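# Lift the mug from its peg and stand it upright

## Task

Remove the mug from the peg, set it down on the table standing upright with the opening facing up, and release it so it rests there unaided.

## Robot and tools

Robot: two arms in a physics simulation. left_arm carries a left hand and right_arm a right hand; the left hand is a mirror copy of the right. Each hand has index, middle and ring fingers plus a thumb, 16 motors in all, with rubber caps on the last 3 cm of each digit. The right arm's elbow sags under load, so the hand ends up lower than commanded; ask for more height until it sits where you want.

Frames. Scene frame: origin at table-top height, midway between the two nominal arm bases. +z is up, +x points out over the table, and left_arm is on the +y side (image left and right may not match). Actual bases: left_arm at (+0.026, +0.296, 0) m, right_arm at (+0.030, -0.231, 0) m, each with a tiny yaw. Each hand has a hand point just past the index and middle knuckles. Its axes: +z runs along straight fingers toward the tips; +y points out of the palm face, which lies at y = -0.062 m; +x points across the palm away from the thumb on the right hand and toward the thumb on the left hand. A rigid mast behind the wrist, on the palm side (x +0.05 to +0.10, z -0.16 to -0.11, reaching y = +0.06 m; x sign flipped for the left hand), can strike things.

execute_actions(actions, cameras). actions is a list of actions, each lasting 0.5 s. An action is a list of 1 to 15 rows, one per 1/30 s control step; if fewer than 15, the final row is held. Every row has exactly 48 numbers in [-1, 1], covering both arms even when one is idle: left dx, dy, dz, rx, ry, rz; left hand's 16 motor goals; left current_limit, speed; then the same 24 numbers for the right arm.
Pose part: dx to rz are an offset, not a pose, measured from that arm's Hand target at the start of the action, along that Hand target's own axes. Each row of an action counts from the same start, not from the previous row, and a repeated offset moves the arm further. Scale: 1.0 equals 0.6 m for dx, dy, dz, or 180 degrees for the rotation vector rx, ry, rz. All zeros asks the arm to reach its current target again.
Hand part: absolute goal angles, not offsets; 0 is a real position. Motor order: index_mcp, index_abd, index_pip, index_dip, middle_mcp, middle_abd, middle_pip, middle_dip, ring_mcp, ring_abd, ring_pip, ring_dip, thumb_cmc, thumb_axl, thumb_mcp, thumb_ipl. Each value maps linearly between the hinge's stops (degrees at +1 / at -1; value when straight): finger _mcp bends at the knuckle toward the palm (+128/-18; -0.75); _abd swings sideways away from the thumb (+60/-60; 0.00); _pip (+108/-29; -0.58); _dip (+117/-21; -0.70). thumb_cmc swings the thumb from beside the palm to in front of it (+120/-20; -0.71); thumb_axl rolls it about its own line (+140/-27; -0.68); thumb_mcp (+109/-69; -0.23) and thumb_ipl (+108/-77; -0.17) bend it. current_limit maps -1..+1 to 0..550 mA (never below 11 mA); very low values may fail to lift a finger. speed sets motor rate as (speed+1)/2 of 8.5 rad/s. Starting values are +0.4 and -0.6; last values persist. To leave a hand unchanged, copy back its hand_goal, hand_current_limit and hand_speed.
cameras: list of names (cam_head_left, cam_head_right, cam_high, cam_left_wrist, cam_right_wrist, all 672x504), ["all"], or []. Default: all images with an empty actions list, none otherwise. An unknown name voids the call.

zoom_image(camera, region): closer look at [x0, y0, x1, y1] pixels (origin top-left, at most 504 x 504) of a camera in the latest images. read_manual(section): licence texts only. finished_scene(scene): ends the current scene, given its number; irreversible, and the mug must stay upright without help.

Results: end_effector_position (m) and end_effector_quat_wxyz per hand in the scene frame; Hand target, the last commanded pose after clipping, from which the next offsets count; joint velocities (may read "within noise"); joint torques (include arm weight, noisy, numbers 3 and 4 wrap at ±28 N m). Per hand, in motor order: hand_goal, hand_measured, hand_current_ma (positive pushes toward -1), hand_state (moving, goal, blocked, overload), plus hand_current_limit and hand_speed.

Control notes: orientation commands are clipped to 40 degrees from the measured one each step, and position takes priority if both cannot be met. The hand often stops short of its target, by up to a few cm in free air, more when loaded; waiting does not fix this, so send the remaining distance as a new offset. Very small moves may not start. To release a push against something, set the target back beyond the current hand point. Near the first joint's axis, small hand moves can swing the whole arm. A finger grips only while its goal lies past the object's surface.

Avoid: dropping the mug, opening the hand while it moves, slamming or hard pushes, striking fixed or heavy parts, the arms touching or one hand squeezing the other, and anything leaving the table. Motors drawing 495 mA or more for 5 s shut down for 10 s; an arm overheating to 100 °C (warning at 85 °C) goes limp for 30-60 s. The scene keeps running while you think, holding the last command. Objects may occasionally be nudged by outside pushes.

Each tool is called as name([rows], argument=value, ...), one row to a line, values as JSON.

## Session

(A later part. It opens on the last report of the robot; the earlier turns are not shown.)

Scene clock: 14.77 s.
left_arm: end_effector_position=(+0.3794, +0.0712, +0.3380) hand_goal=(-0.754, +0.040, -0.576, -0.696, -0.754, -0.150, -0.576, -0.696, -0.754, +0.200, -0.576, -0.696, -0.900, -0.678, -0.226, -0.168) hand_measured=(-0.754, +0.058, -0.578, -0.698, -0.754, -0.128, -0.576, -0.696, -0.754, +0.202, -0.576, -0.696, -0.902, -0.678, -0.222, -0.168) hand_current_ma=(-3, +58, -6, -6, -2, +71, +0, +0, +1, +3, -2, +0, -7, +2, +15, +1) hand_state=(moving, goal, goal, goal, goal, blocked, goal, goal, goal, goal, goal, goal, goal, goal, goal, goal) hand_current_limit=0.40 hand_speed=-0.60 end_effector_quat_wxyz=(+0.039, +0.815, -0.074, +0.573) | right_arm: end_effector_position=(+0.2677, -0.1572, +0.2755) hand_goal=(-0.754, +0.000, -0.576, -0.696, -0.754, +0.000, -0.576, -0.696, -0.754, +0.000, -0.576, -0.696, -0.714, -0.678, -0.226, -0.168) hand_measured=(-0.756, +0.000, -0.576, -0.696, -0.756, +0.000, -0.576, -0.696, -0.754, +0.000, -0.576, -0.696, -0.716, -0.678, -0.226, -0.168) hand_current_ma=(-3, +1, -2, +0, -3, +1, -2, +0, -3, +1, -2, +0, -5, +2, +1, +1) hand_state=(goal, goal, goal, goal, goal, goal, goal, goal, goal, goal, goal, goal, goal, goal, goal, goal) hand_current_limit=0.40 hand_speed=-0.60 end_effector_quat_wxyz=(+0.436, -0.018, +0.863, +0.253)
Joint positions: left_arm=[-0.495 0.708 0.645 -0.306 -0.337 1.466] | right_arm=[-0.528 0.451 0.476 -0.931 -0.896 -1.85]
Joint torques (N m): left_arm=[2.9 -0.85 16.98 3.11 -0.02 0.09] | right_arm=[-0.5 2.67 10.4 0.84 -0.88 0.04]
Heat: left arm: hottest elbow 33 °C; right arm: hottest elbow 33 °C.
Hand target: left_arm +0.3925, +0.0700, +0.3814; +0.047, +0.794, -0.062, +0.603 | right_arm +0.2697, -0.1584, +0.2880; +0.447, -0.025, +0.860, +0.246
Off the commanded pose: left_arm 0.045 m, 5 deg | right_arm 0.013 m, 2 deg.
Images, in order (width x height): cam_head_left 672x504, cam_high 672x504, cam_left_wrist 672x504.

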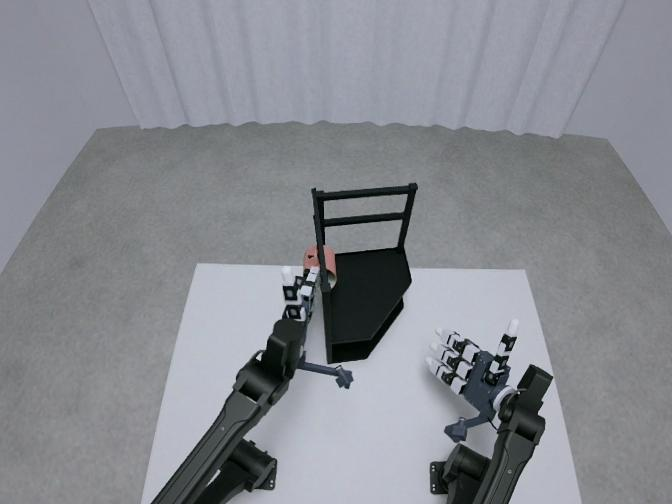

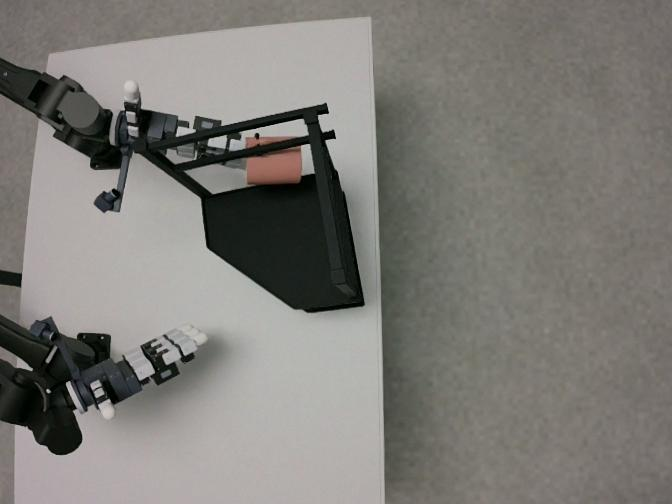

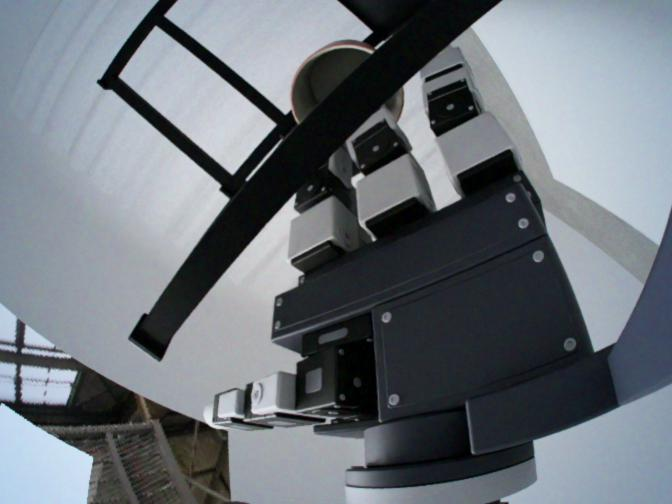

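execute_actions([
  [[0.0059,0.0147,0.0415,0,0,0,-0.754,0.04,-0.576,-0.696,-0.754,-0.15,-0.576,-0.696,-0.754,0.2,-0.576,-0.696,-0.9,-0.678,-0.226,-0.168,0.4,-0.6,0,0,0,0,0,0,-0.754,0,-0.576,-0.696,-0.754,0,-0.576,-0.696,-0.754,0,-0.576,-0.696,-0.714,-0.678,-0.226,-0.168,0.4,-0.6]],
], cameras=["cam_high","cam_head_left","cam_left_wrist"])

zoom_image(camera="cam_high", region=[140, 90, 340, 210])

zoom_image(camera="cam_left_wrist", region=[230, 0, 470, 200])

zoom_image(camera="cam_head_left", region=[260, 230, 360, 330])

Scene clock: 17.10 s.
left_arm: end_effector_position=(+0.3918, +0.0643, +0.3320) hand_goal=(-0.754, +0.040, -0.576, -0.696, -0.754, -0.150, -0.576, -0.696, -0.754, +0.200, -0.576, -0.696, -0.900, -0.678, -0.226, -0.168) hand_measured=(-0.770, +0.070, -0.590, -0.702, -0.762, -0.118, -0.580, -0.696, -0.754, +0.202, -0.576, -0.696, -0.902, -0.678, -0.222, -0.168) hand_current_ma=(-61, +95, -47, -18, -30, +105, -13, +0, +2, +3, -2, +0, -8, +2, +14, +1) hand_state=(goal, blocked, goal, goal, goal, blocked, goal, goal, goal, goal, goal, goal, goal, goal, goal, goal) hand_current_limit=0.40 hand_speed=-0.60 end_effector_quat_wxyz=(+0.038, +0.817, -0.075, +0.571) | right_arm: end_effector_position=(+0.2677, -0.1572, +0.2755) hand_goal=(-0.754, +0.000, -0.576, -0.696, -0.754, +0.000, -0.576, -0.696, -0.754, +0.000, -0.576, -0.696, -0.714, -0.678, -0.226, -0.168) hand_measured=(-0.756, +0.000, -0.576, -0.696, -0.756, +0.000, -0.576, -0.696, -0.754, +0.000, -0.576, -0.696, -0.716, -0.678, -0.226, -0.168) hand_current_ma=(-3, +1, -2, +0, -3, +1, -2, +0, -3, +1, -2, +0, -5, +2, +1, +1) hand_state=(goal, goal, goal, goal, goal, goal, goal, goal, goal, goal, goal, goal, goal, goal, goal, goal) hand_current_limit=0.40 hand_speed=-0.60 end_effector_quat_wxyz=(+0.436, -0.018, +0.863, +0.253)
Joint positions: left_arm=[-0.494 0.761 0.653 -0.267 -0.337 1.467] | right_arm=[-0.528 0.451 0.476 -0.931 -0.896 -1.85]
Joint torques (N m): left_arm=[2.96 0.91 18.21 3.89 -0.02 0.1] | right_arm=[-0.5 1.79 10.35 0.91 -0.84 0.08]
Heat: left arm: hottest elbow 34 °C; right arm: hottest elbow 33 °C.
Hand target: left_arm +0.4159, +0.0574, +0.3779; +0.047, +0.794, -0.062, +0.603 | right_arm +0.2697, -0.1584, +0.2880; +0.447, -0.025, +0.860, +0.246
Off the commanded pose: left_arm 0.052 m, 5 deg | right_arm 0.013 m, 2 deg.
Images, in order (width x height): cam_head_left 672x504, cam_high 672x504, cam_left_wrist 672x504.

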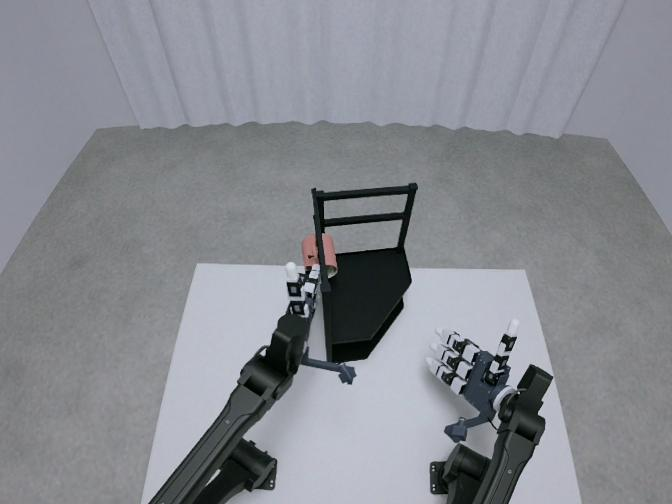

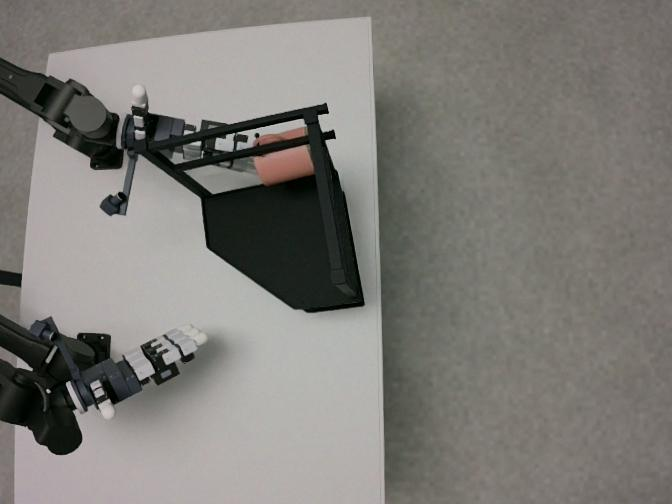

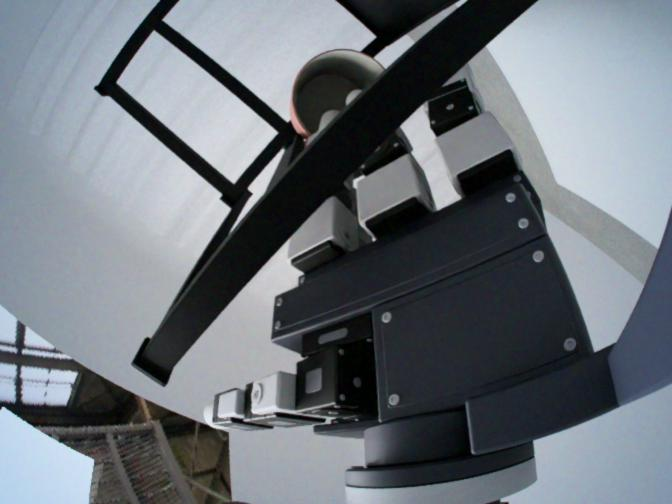

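Scaled by 2.520.

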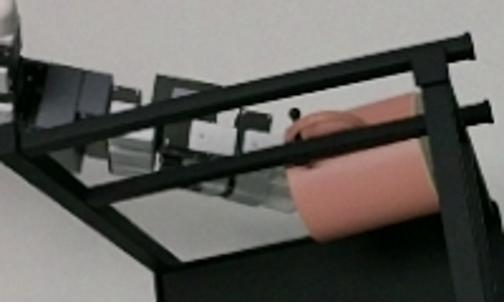

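Scaled by 2.100 from the camera's 672x504 image, which has a finer 960x720 frame.

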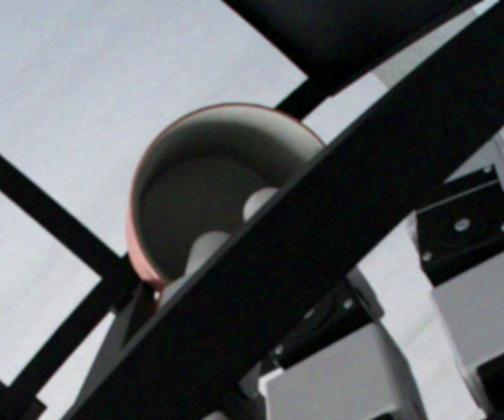

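Scaled by 5.040.

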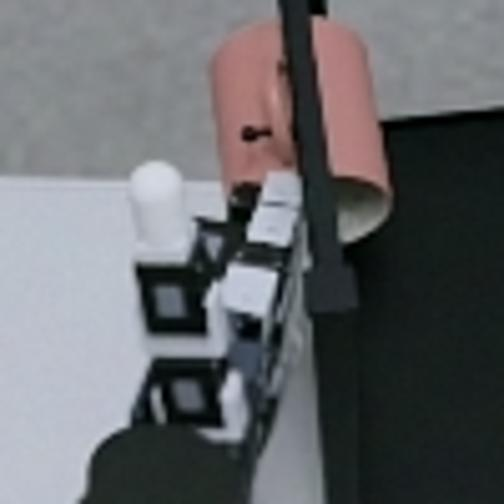

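execute_actions([
  [[-0.0047,0.0163,0.0288,0,0,0,-0.754,0.08,-0.576,-0.696,-0.754,-0.13,-0.576,-0.696,-0.754,0.2,-0.576,-0.696,-0.9,-0.678,-0.226,-0.168,0.4,-0.6,0,0,0,0,0,0,-0.754,0,-0.576,-0.696,-0.754,0,-0.576,-0.696,-0.754,0,-0.576,-0.696,-0.714,-0.678,-0.226,-0.168,0.4,-0.6]],
], cameras=["cam_high","cam_head_left","cam_left_wrist"])

zoom_image(camera="cam_high", region=[140, 90, 340, 210])

zoom_image(camera="cam_left_wrist", region=[230, 0, 470, 200])

zoom_image(camera="cam_head_left", region=[260, 230, 360, 330])

Scene clock: 19.57 s.
left_arm: end_effector_position=(+0.3942, +0.0624, +0.3349) hand_goal=(-0.754, +0.080, -0.576, -0.696, -0.754, -0.130, -0.576, -0.696, -0.754, +0.200, -0.576, -0.696, -0.900, -0.678, -0.226, -0.168) hand_measured=(-0.780, +0.122, -0.590, -0.698, -0.764, -0.068, -0.582, -0.696, -0.754, +0.202, -0.576, -0.696, -0.902, -0.678, -0.222, -0.168) hand_current_ma=(-104, +144, -47, -4, -39, +218, -16, +0, +2, +3, -2, +0, -8, +2, +14, +1) hand_state=(blocked, blocked, goal, goal, goal, blocked, goal, goal, goal, goal, goal, goal, goal, goal, goal, goal) hand_current_limit=0.40 hand_speed=-0.60 end_effector_quat_wxyz=(+0.038, +0.812, -0.072, +0.577) | right_arm: end_effector_position=(+0.2677, -0.1572, +0.2755) hand_goal=(-0.754, +0.000, -0.576, -0.696, -0.754, +0.000, -0.576, -0.696, -0.754, +0.000, -0.576, -0.696, -0.714, -0.678, -0.226, -0.168) hand_measured=(-0.756, +0.000, -0.576, -0.696, -0.756, +0.000, -0.576, -0.696, -0.754, +0.000, -0.576, -0.696, -0.716, -0.678, -0.226, -0.168) hand_current_ma=(-3, +1, -2, +0, -3, +1, -2, +0, -3, +1, -2, +0, -5, +2, +1, +1) hand_state=(goal, goal, goal, goal, goal, goal, goal, goal, goal, goal, goal, goal, goal, goal, goal, goal) hand_current_limit=0.40 hand_speed=-0.60 end_effector_quat_wxyz=(+0.436, -0.018, +0.863, +0.253)
Joint positions: left_arm=[-0.5 0.768 0.653 -0.244 -0.348 1.467] | right_arm=[-0.528 0.451 0.476 -0.931 -0.896 -1.85]
Joint torques (N m): left_arm=[2.61 4.54 18.55 4.62 -0.03 0.05] | right_arm=[-0.38 1.38 10.52 1.07 -0.81 0.09]
Heat: left arm: hottest elbow 35 °C; right arm: hottest elbow 34 °C.
Hand target: left_arm +0.4301, +0.0454, +0.3707; +0.047, +0.794, -0.062, +0.603 | right_arm +0.2697, -0.1584, +0.2880; +0.447, -0.025, +0.860, +0.246
Off the commanded pose: left_arm 0.053 m, 4 deg | right_arm 0.013 m, 2 deg.
Images, in order (width x height): cam_head_left 672x504, cam_high 672x504, cam_left_wrist 672x504.

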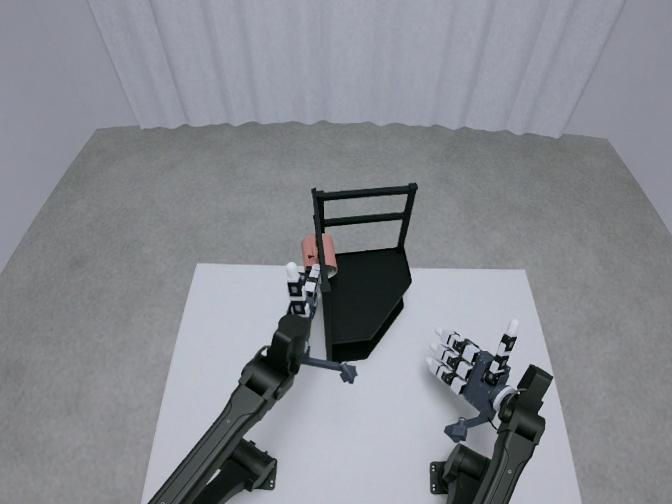

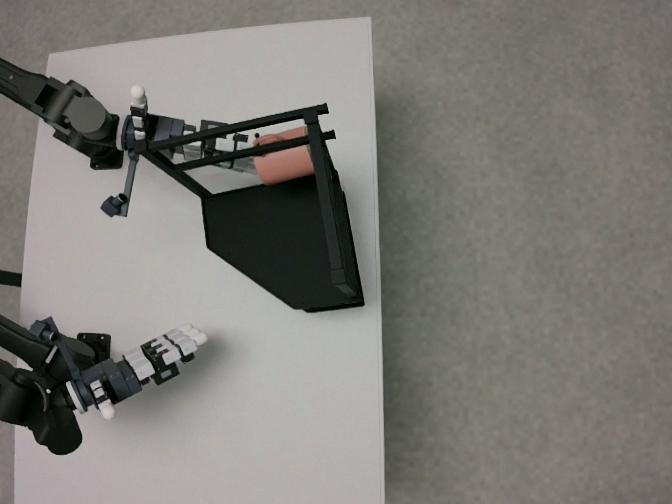

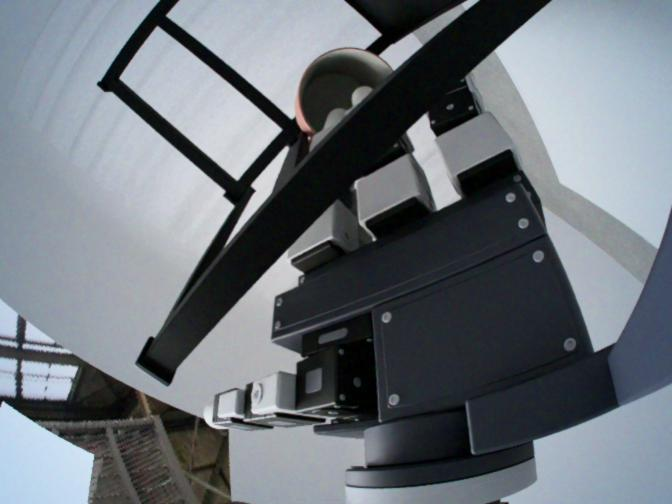

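Scaled by 2.520.

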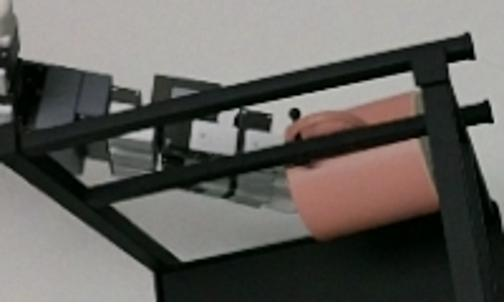

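Scaled by 2.100 from the camera's 672x504 image, which has a finer 960x720 frame.

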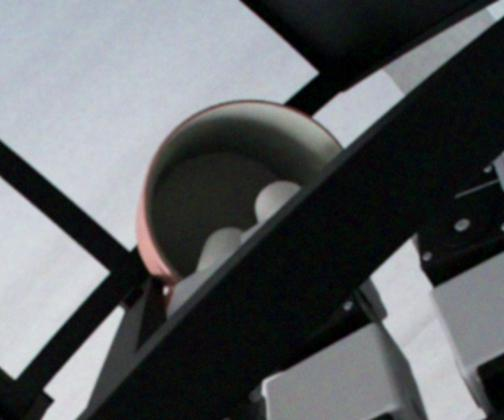

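Scaled by 5.040.

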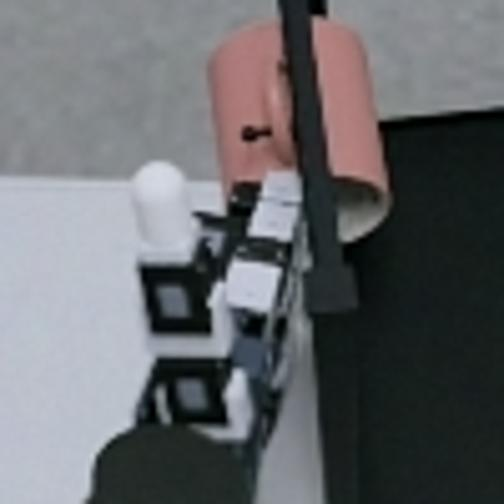

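execute_actions([
  [[-0.0187,0.0178,-0.028,0,0,0,-0.754,0.12,-0.576,-0.696,-0.754,-0.08,-0.576,-0.696,-0.754,0.2,-0.576,-0.696,-0.9,-0.678,-0.226,-0.168,0.4,-0.6,0,0,0,0,0,0,-0.754,0,-0.576,-0.696,-0.754,0,-0.576,-0.696,-0.754,0,-0.576,-0.696,-0.714,-0.678,-0.226,-0.168,0.4,-0.6]],
], cameras=["cam_high","cam_head_left","cam_left_wrist"])

zoom_image(camera="cam_high", region=[140, 90, 340, 210])

zoom_image(camera="cam_left_wrist", region=[230, 0, 470, 200])

zoom_image(camera="cam_head_left", region=[260, 230, 360, 330])

Scene clock: 22.50 s.
left_arm: end_effector_position=(+0.3952, +0.0564, +0.3351) hand_goal=(-0.754, +0.120, -0.576, -0.696, -0.754, -0.080, -0.576, -0.696, -0.754, +0.200, -0.576, -0.696, -0.900, -0.678, -0.226, -0.168) hand_measured=(-0.792, +0.154, -0.592, -0.692, -0.768, -0.036, -0.582, -0.696, -0.754, +0.202, -0.576, -0.696, -0.902, -0.678, -0.222, -0.168) hand_current_ma=(-156, +113, -52, +12, -55, +149, -22, +0, +2, +3, -2, +0, -8, +2, +14, +1) hand_state=(blocked, blocked, goal, goal, goal, blocked, goal, goal, goal, goal, goal, goal, goal, goal, goal, goal) hand_current_limit=0.40 hand_speed=-0.60 end_effector_quat_wxyz=(+0.028, +0.810, -0.061, +0.583) | right_arm: end_effector_position=(+0.2677, -0.1572, +0.2755) hand_goal=(-0.754, +0.000, -0.576, -0.696, -0.754, +0.000, -0.576, -0.696, -0.754, +0.000, -0.576, -0.696, -0.714, -0.678, -0.226, -0.168) hand_measured=(-0.756, +0.000, -0.576, -0.696, -0.756, +0.000, -0.576, -0.696, -0.754, +0.000, -0.576, -0.696, -0.716, -0.678, -0.226, -0.168) hand_current_ma=(-3, +1, -2, +0, -3, +1, -2, +0, -3, +1, -2, +0, -5, +2, +1, +1) hand_state=(goal, goal, goal, goal, goal, goal, goal, goal, goal, goal, goal, goal, goal, goal, goal, goal) hand_current_limit=0.40 hand_speed=-0.60 end_effector_quat_wxyz=(+0.436, -0.018, +0.863, +0.253)
Joint positions: left_arm=[-0.543 0.78 0.653 -0.23 -0.419 1.447] | right_arm=[-0.528 0.451 0.476 -0.931 -0.896 -1.85]
Joint torques (N m): left_arm=[0.21 1.08 16.4 3.78 0.43 0.08] | right_arm=[-0.15 1.44 10.25 1.01 -0.81 0.01]
Heat: left arm: hottest elbow 37 °C; right arm: hottest elbow 34 °C.
Hand target: left_arm +0.4094, +0.0377, +0.3643; +0.047, +0.794, -0.062, +0.603 | right_arm +0.2697, -0.1584, +0.2880; +0.447, -0.025, +0.860, +0.246
Off the commanded pose: left_arm 0.038 m, 4 deg | right_arm 0.013 m, 2 deg.
Images, in order (width x height): cam_head_left 672x504, cam_high 672x504, cam_left_wrist 672x504.

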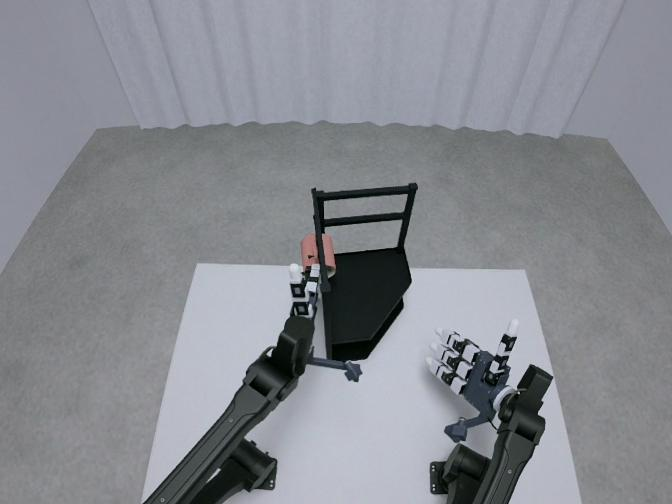

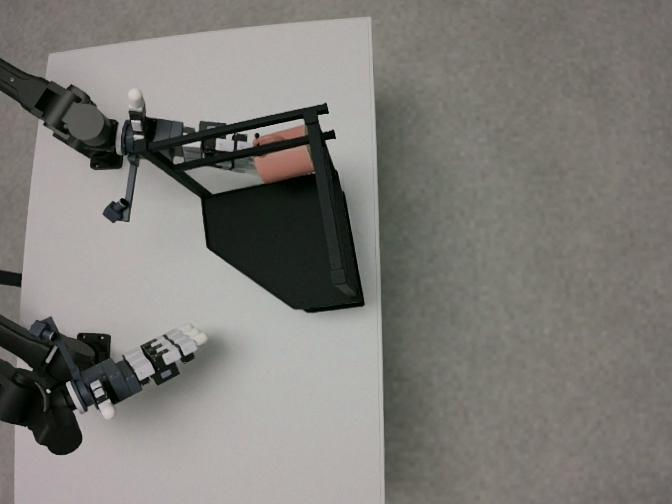

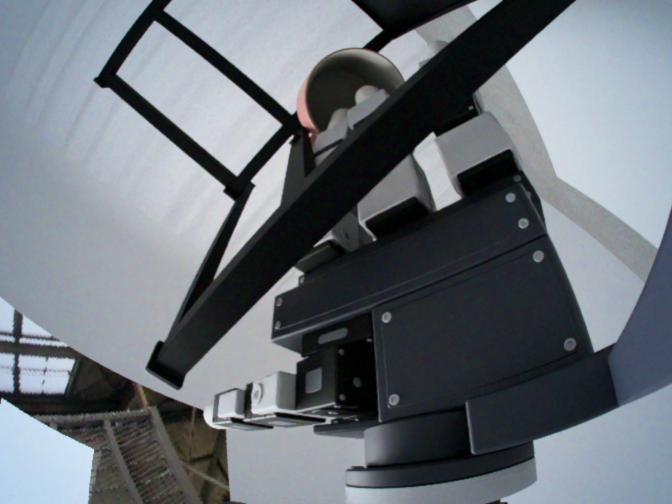

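Scaled by 2.520.

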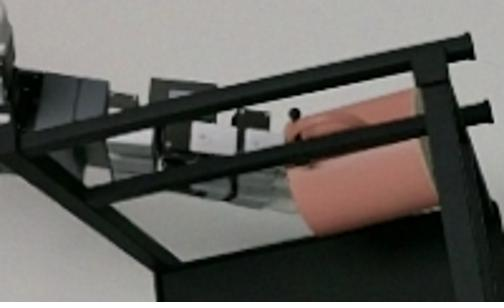

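Scaled by 2.100 from the camera's 672x504 image, which has a finer 960x720 frame.

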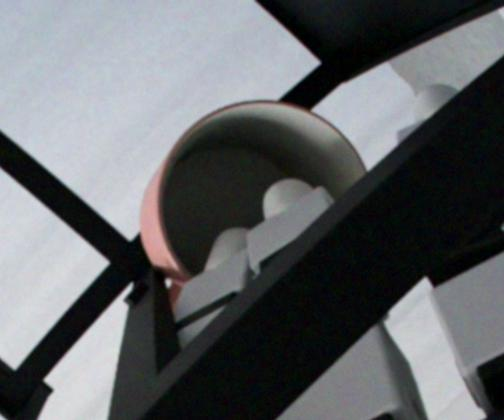

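Scaled by 5.040.

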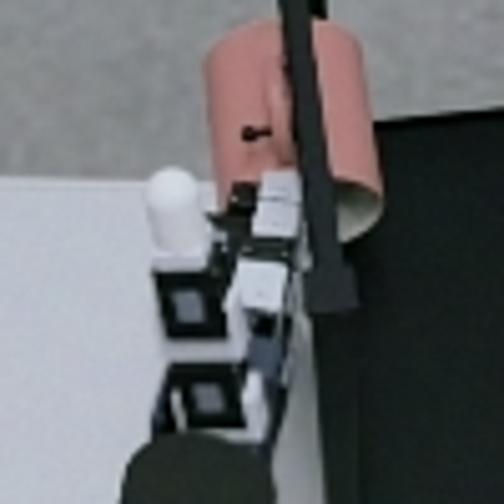

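execute_actions([
  [[-0.0503,-0.0122,0.0071,0,0,0,-0.754,0.12,-0.576,-0.696,-0.754,-0.08,-0.576,-0.696,-0.754,0.2,-0.576,-0.696,-0.9,-0.678,-0.226,-0.168,0.4,-0.6,0,0,0,0,0,0,-0.754,0,-0.576,-0.696,-0.754,0,-0.576,-0.696,-0.754,0,-0.576,-0.696,-0.714,-0.678,-0.226,-0.168,0.4,-0.6]],
], cameras=["cam_high","cam_head_left","cam_left_wrist"])

zoom_image(camera="cam_high", region=[140, 90, 340, 210])

zoom_image(camera="cam_left_wrist", region=[230, 0, 470, 200])

zoom_image(camera="cam_head_left", region=[260, 230, 360, 330])

Scene clock: 24.70 s.
left_arm: end_effector_position=(+0.3951, +0.0555, +0.3327) hand_goal=(-0.754, +0.120, -0.576, -0.696, -0.754, -0.080, -0.576, -0.696, -0.754, +0.200, -0.576, -0.696, -0.900, -0.678, -0.226, -0.168) hand_measured=(-0.806, +0.158, -0.598, -0.692, -0.774, -0.034, -0.586, -0.696, -0.754, +0.202, -0.576, -0.696, -0.902, -0.678, -0.222, -0.168) hand_current_ma=(-219, +124, -81, +13, -74, +159, -31, -2, +2, +3, -2, +0, -8, +2, +14, +1) hand_state=(blocked, blocked, blocked, goal, goal, blocked, goal, goal, goal, goal, goal, goal, goal, goal, goal, goal) hand_current_limit=0.40 hand_speed=-0.60 end_effector_quat_wxyz=(+0.040, +0.797, -0.054, +0.600) | right_arm: end_effector_position=(+0.2677, -0.1572, +0.2755) hand_goal=(-0.754, +0.000, -0.576, -0.696, -0.754, +0.000, -0.576, -0.696, -0.754, +0.000, -0.576, -0.696, -0.714, -0.678, -0.226, -0.168) hand_measured=(-0.756, +0.000, -0.576, -0.696, -0.756, +0.000, -0.576, -0.696, -0.754, +0.000, -0.576, -0.696, -0.716, -0.678, -0.226, -0.168) hand_current_ma=(-3, +1, -2, +0, -3, +1, -2, +0, -3, +1, -2, +0, -5, +2, +1, +1) hand_state=(goal, goal, goal, goal, goal, goal, goal, goal, goal, goal, goal, goal, goal, goal, goal, goal) hand_current_limit=0.40 hand_speed=-0.60 end_effector_quat_wxyz=(+0.436, -0.018, +0.863, +0.253)
Joint positions: left_arm=[-0.543 0.78 0.613 -0.141 -0.414 1.444] | right_arm=[-0.528 0.451 0.476 -0.931 -0.896 -1.85]
Joint torques (N m): left_arm=[1.79 1.55 13.14 3.67 0.98 0.17] | right_arm=[-0.56 1.96 10.21 0.91 -0.82 0.04]
Heat: left arm: hottest elbow 38 °C; right arm: hottest elbow 34 °C.
Hand target: left_arm +0.4066, +0.0456, +0.3340; +0.047, +0.794, -0.063, +0.603 | right_arm +0.2697, -0.1584, +0.2880; +0.447, -0.025, +0.860, +0.246
Off the commanded pose: left_arm 0.015 m, 1 deg | right_arm 0.013 m, 2 deg.
Images, in order (width x height): cam_head_left 672x504, cam_high 672x504, cam_left_wrist 672x504.

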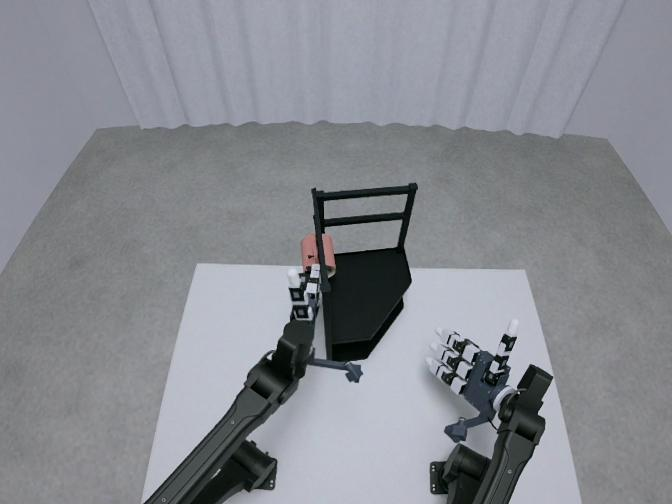

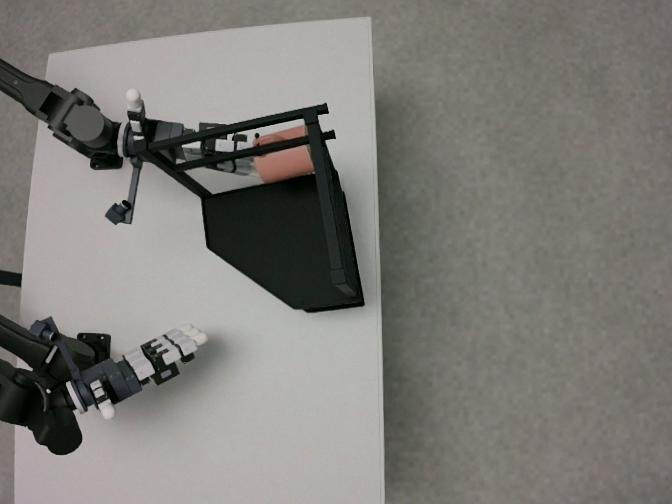

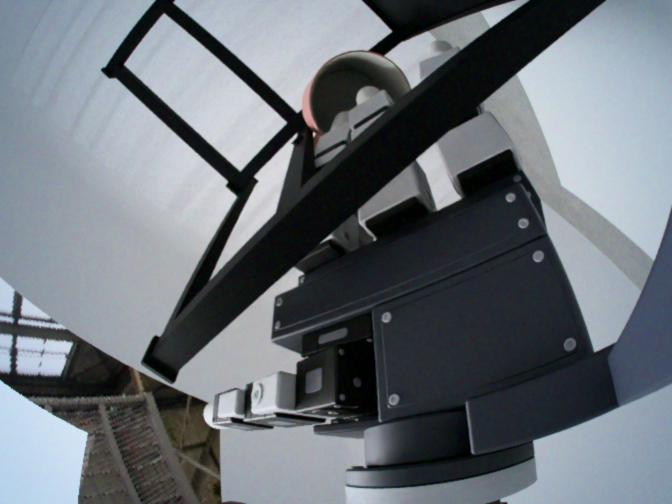

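Scaled by 2.520.

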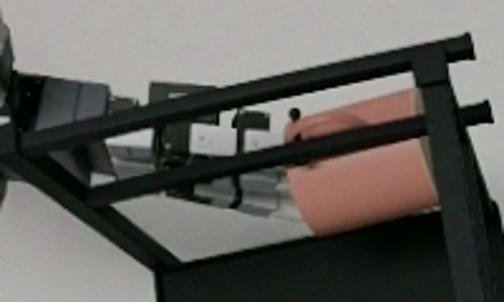

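Scaled by 2.100 from the camera's 672x504 image, which has a finer 960x720 frame.

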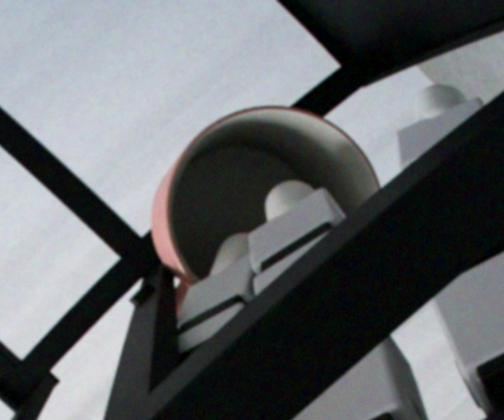

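Scaled by 5.040.

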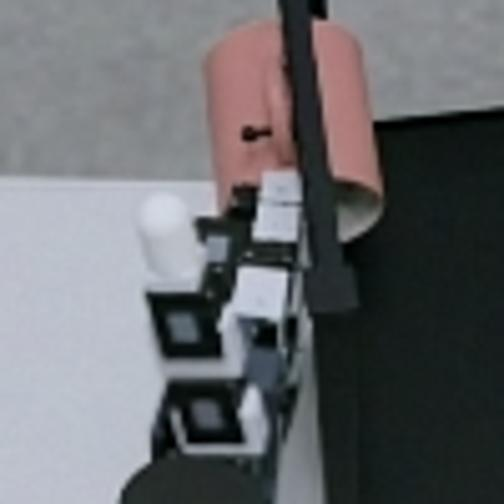

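execute_actions([
  [[-0.0322,-0.0099,0.0087,0,0,0,-0.754,0.12,-0.576,-0.696,-0.754,-0.08,-0.576,-0.696,-0.754,0.2,-0.576,-0.696,-0.9,-0.678,-0.226,-0.168,0.4,-0.6,0,0,0,0,0,0,-0.754,0,-0.576,-0.696,-0.754,0,-0.576,-0.696,-0.754,0,-0.576,-0.696,-0.714,-0.678,-0.226,-0.168,0.4,-0.6]],
], cameras=["cam_high","cam_head_left","cam_left_wrist"])

zoom_image(camera="cam_high", region=[140, 90, 340, 210])

zoom_image(camera="cam_left_wrist", region=[230, 0, 470, 200])

zoom_image(camera="cam_head_left", region=[260, 230, 360, 330])

Scene clock: 26.47 s.
left_arm: end_effector_position=(+0.3937, +0.0556, +0.3297) hand_goal=(-0.754, +0.120, -0.576, -0.696, -0.754, -0.080, -0.576, -0.696, -0.754, +0.200, -0.576, -0.696, -0.900, -0.678, -0.226, -0.168) hand_measured=(-0.812, +0.158, -0.604, -0.696, -0.774, -0.032, -0.586, -0.698, -0.754, +0.202, -0.576, -0.696, -0.902, -0.678, -0.222, -0.168) hand_current_ma=(-253, +126, -106, +1, -81, +161, -33, -3, +2, +3, -2, +0, -8, +2, +14, +1) hand_state=(blocked, blocked, blocked, goal, blocked, blocked, goal, goal, goal, goal, goal, goal, goal, goal, goal, goal) hand_current_limit=0.40 hand_speed=-0.60 end_effector_quat_wxyz=(+0.054, +0.786, -0.051, +0.613) | right_arm: end_effector_position=(+0.2677, -0.1572, +0.2755) hand_goal=(-0.754, +0.000, -0.576, -0.696, -0.754, +0.000, -0.576, -0.696, -0.754, +0.000, -0.576, -0.696, -0.714, -0.678, -0.226, -0.168) hand_measured=(-0.756, +0.000, -0.576, -0.696, -0.756, +0.000, -0.576, -0.696, -0.754, +0.000, -0.576, -0.696, -0.716, -0.678, -0.226, -0.168) hand_current_ma=(-3, +1, -2, +0, -3, +1, -2, +0, -3, +1, -2, +0, -5, +2, +1, +1) hand_state=(goal, goal, goal, goal, goal, goal, goal, goal, goal, goal, goal, goal, goal, goal, goal, goal) hand_current_limit=0.40 hand_speed=-0.60 end_effector_quat_wxyz=(+0.436, -0.018, +0.863, +0.253)
Joint positions: left_arm=[-0.535 0.779 0.574 -0.06 -0.393 1.444] | right_arm=[-0.528 0.451 0.476 -0.931 -0.896 -1.85]
Joint torques (N m): left_arm=[3.9 2.61 12.01 2.73 0.99 0.24] | right_arm=[-0.09 2.02 10.45 0.9 -0.85 0.07]
Heat: left arm: hottest elbow 38 °C; right arm: hottest elbow 34 °C.
Hand target: left_arm +0.4075, +0.0516, +0.3140; +0.047, +0.794, -0.062, +0.603 | right_arm +0.2697, -0.1584, +0.2880; +0.447, -0.025, +0.860, +0.246
Off the commanded pose: left_arm 0.021 m, 2 deg | right_arm 0.013 m, 2 deg.
Images, in order (width x height): cam_head_left 672x504, cam_high 672x504, cam_left_wrist 672x504.

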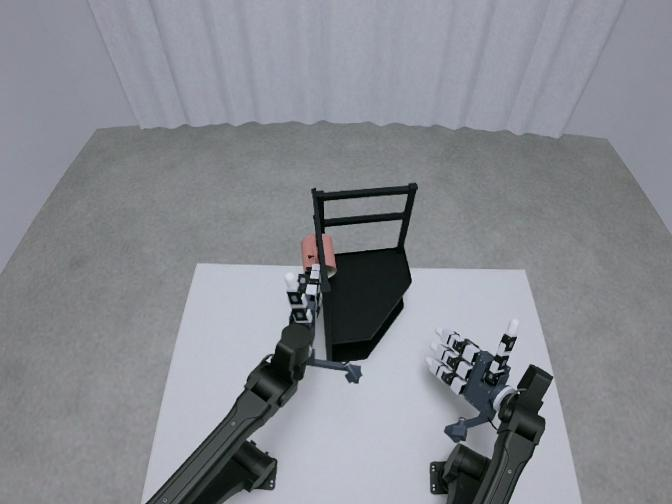

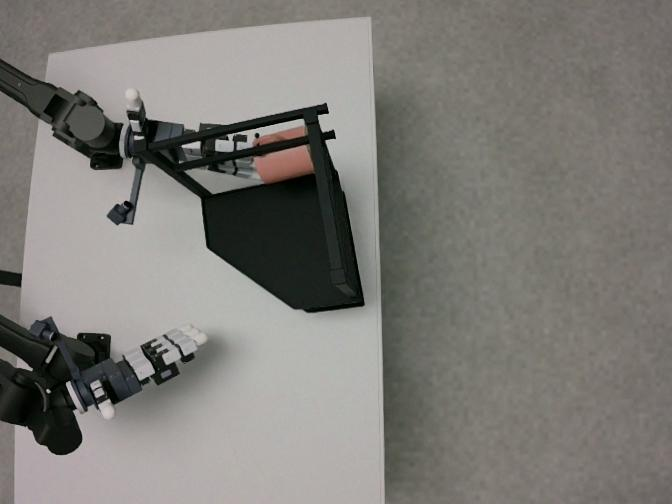

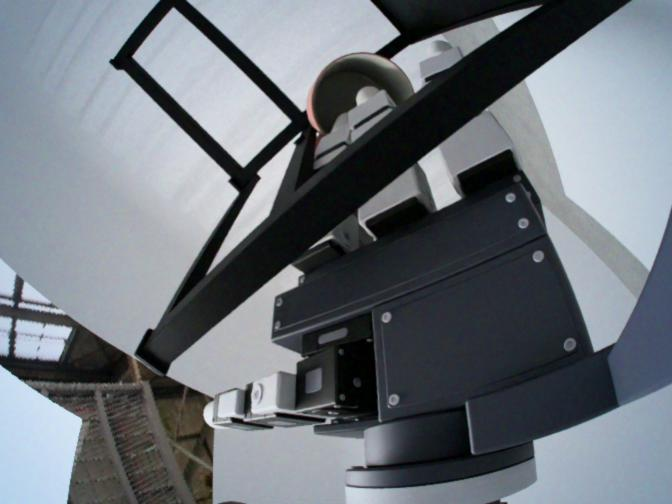

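Scaled by 2.520.

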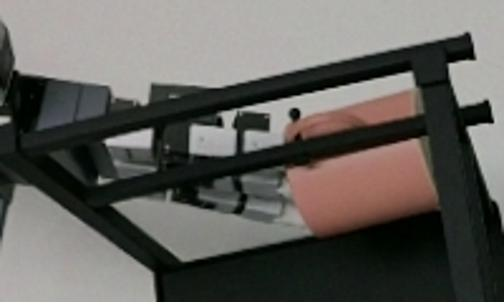

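Scaled by 2.100 from the camera's 672x504 image, which has a finer 960x720 frame.

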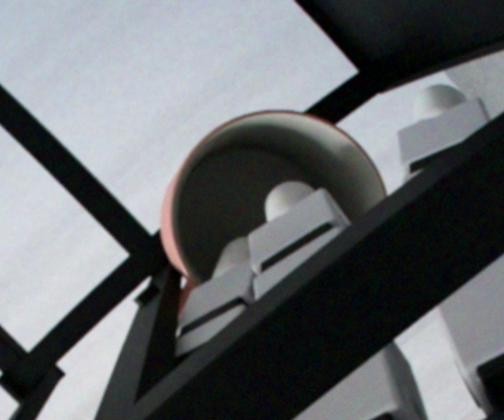

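Scaled by 5.040.

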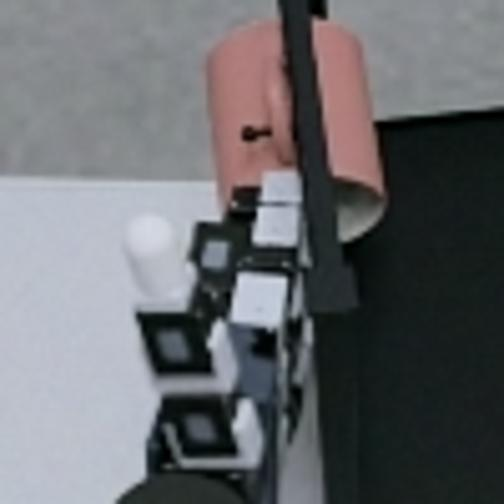

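zoom_image(camera="cam_left_wrist", region=[280, 40, 430, 190])

zoom_image(camera="cam_high", region=[190, 100, 290, 190])

zoom_image(camera="cam_head_right", region=[270, 220, 370, 320])

Scaled by 3.360 from the camera's 672x504 image, which has a finer 960x720 frame.

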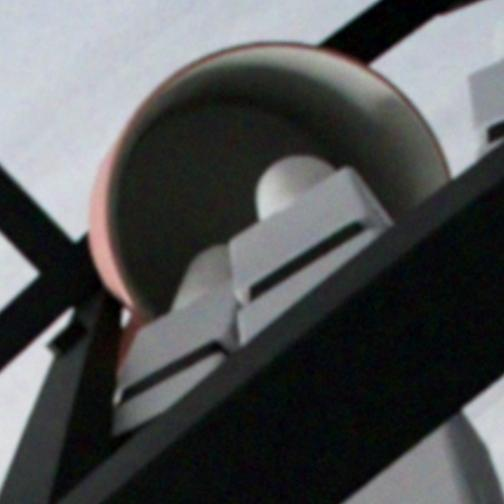

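Scaled by 5.040.

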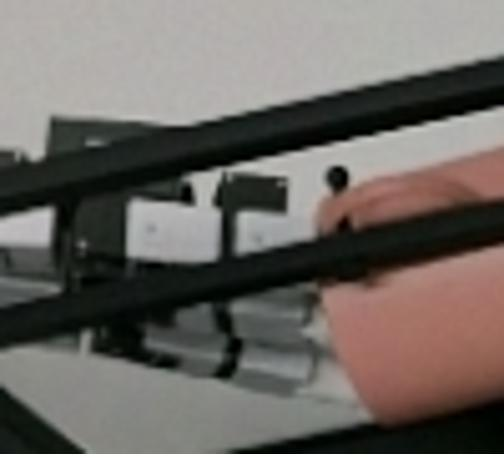

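This scene's latest camera images include none from cam_head_right. They are from: cam_head_left, cam_high, cam_left_wrist. cam_head_right's image comes with the result of a call that names it in "cameras".

execute_actions([
  [[-0.0058,-0.0131,-0.0614,0,0,0,-0.754,0.12,-0.576,-0.696,-0.754,-0.1,-0.576,-0.696,-0.754,0.2,-0.576,-0.696,-0.9,-0.678,-0.226,-0.168,0.4,-0.6,0,0,0,0,0,0,-0.754,0,-0.576,-0.696,-0.754,0,-0.576,-0.696,-0.754,0,-0.576,-0.696,-0.714,-0.678,-0.226,-0.168,0.4,-0.6]],
], cameras=["cam_high","cam_head_left","cam_left_wrist"])

zoom_image(camera="cam_high", region=[140, 90, 340, 210])

zoom_image(camera="cam_left_wrist", region=[230, 0, 470, 200])

zoom_image(camera="cam_head_left", region=[260, 230, 360, 330])

Scene clock: 29.10 s.
left_arm: end_effector_position=(+0.3745, +0.0675, +0.3288) hand_goal=(-0.754, +0.120, -0.576, -0.696, -0.754, -0.100, -0.576, -0.696, -0.754, +0.200, -0.576, -0.696, -0.900, -0.678, -0.226, -0.168) hand_measured=(-0.760, +0.112, -0.582, -0.698, -0.746, -0.076, -0.574, -0.698, -0.754, +0.202, -0.576, -0.696, -0.902, -0.678, -0.222, -0.168) hand_current_ma=(-19, -23, -16, -6, +26, +73, +4, -3, +2, +4, -2, +0, -7, +2, +14, +1) hand_state=(moving, goal, moving, goal, moving, blocked, goal, goal, goal, goal, goal, goal, goal, goal, goal, goal) hand_current_limit=0.40 hand_speed=-0.60 end_effector_quat_wxyz=(+0.052, +0.788, -0.053, +0.611) | right_arm: end_effector_position=(+0.2677, -0.1572, +0.2755) hand_goal=(-0.754, +0.000, -0.576, -0.696, -0.754, +0.000, -0.576, -0.696, -0.754, +0.000, -0.576, -0.696, -0.714, -0.678, -0.226, -0.168) hand_measured=(-0.756, +0.000, -0.576, -0.696, -0.756, +0.000, -0.576, -0.696, -0.754, +0.000, -0.576, -0.696, -0.716, -0.678, -0.226, -0.168) hand_current_ma=(-3, +1, -2, +0, -3, +1, -2, +0, -3, +1, -2, +0, -5, +2, +1, +1) hand_state=(goal, goal, goal, goal, goal, goal, goal, goal, goal, goal, goal, goal, goal, goal, goal, goal) hand_current_limit=0.40 hand_speed=-0.60 end_effector_quat_wxyz=(+0.436, -0.018, +0.863, +0.253)
Joint positions: left_arm=[-0.535 0.693 0.545 -0.124 -0.392 1.447] | right_arm=[-0.528 0.451 0.476 -0.931 -0.896 -1.85]
Joint torques (N m): left_arm=[0.85 -0.85 11.45 1.46 -0.16 0.11] | right_arm=[-0.5 2.02 10.54 1.01 -0.82 0.08]
Heat: left arm: hottest elbow 38 °C; right arm: hottest elbow 35 °C.
Hand target: left_arm +0.3727, +0.0650, +0.3207; +0.047, +0.794, -0.062, +0.603 | right_arm +0.2697, -0.1584, +0.2880; +0.447, -0.025, +0.860, +0.246
Off the commanded pose: left_arm 0.009 m, 2 deg | right_arm 0.013 m, 2 deg.
Images, in order (width x height): cam_head_left 672x504, cam_high 672x504, cam_left_wrist 672x504.

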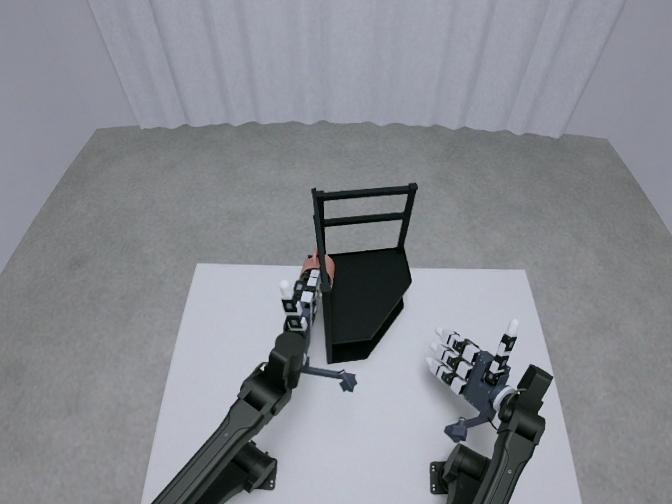

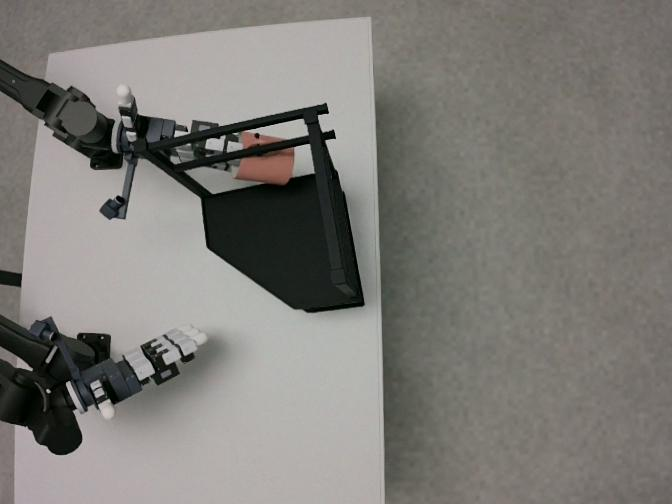

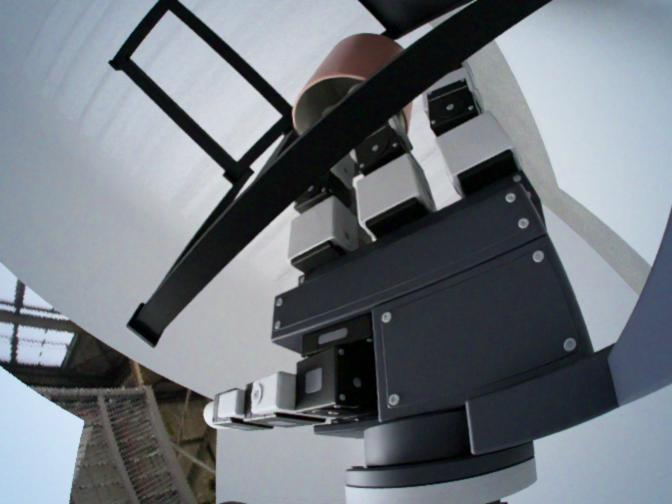

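Scaled by 2.520.

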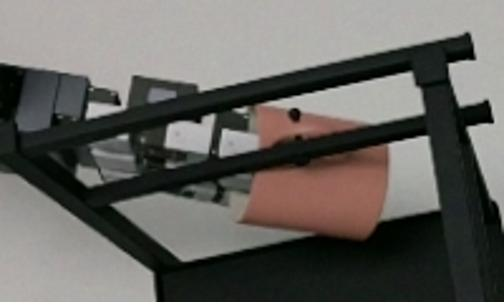

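Scaled by 2.100 from the camera's 672x504 image, which has a finer 960x720 frame.

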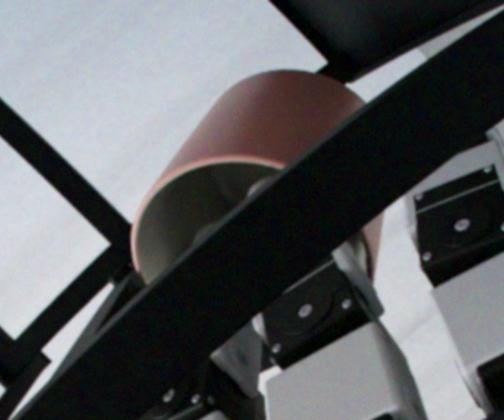

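Scaled by 5.040.

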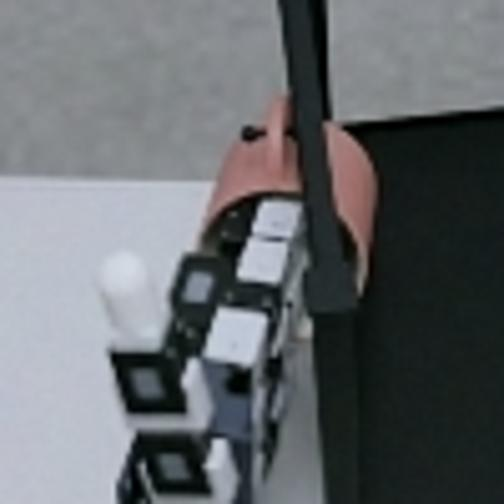

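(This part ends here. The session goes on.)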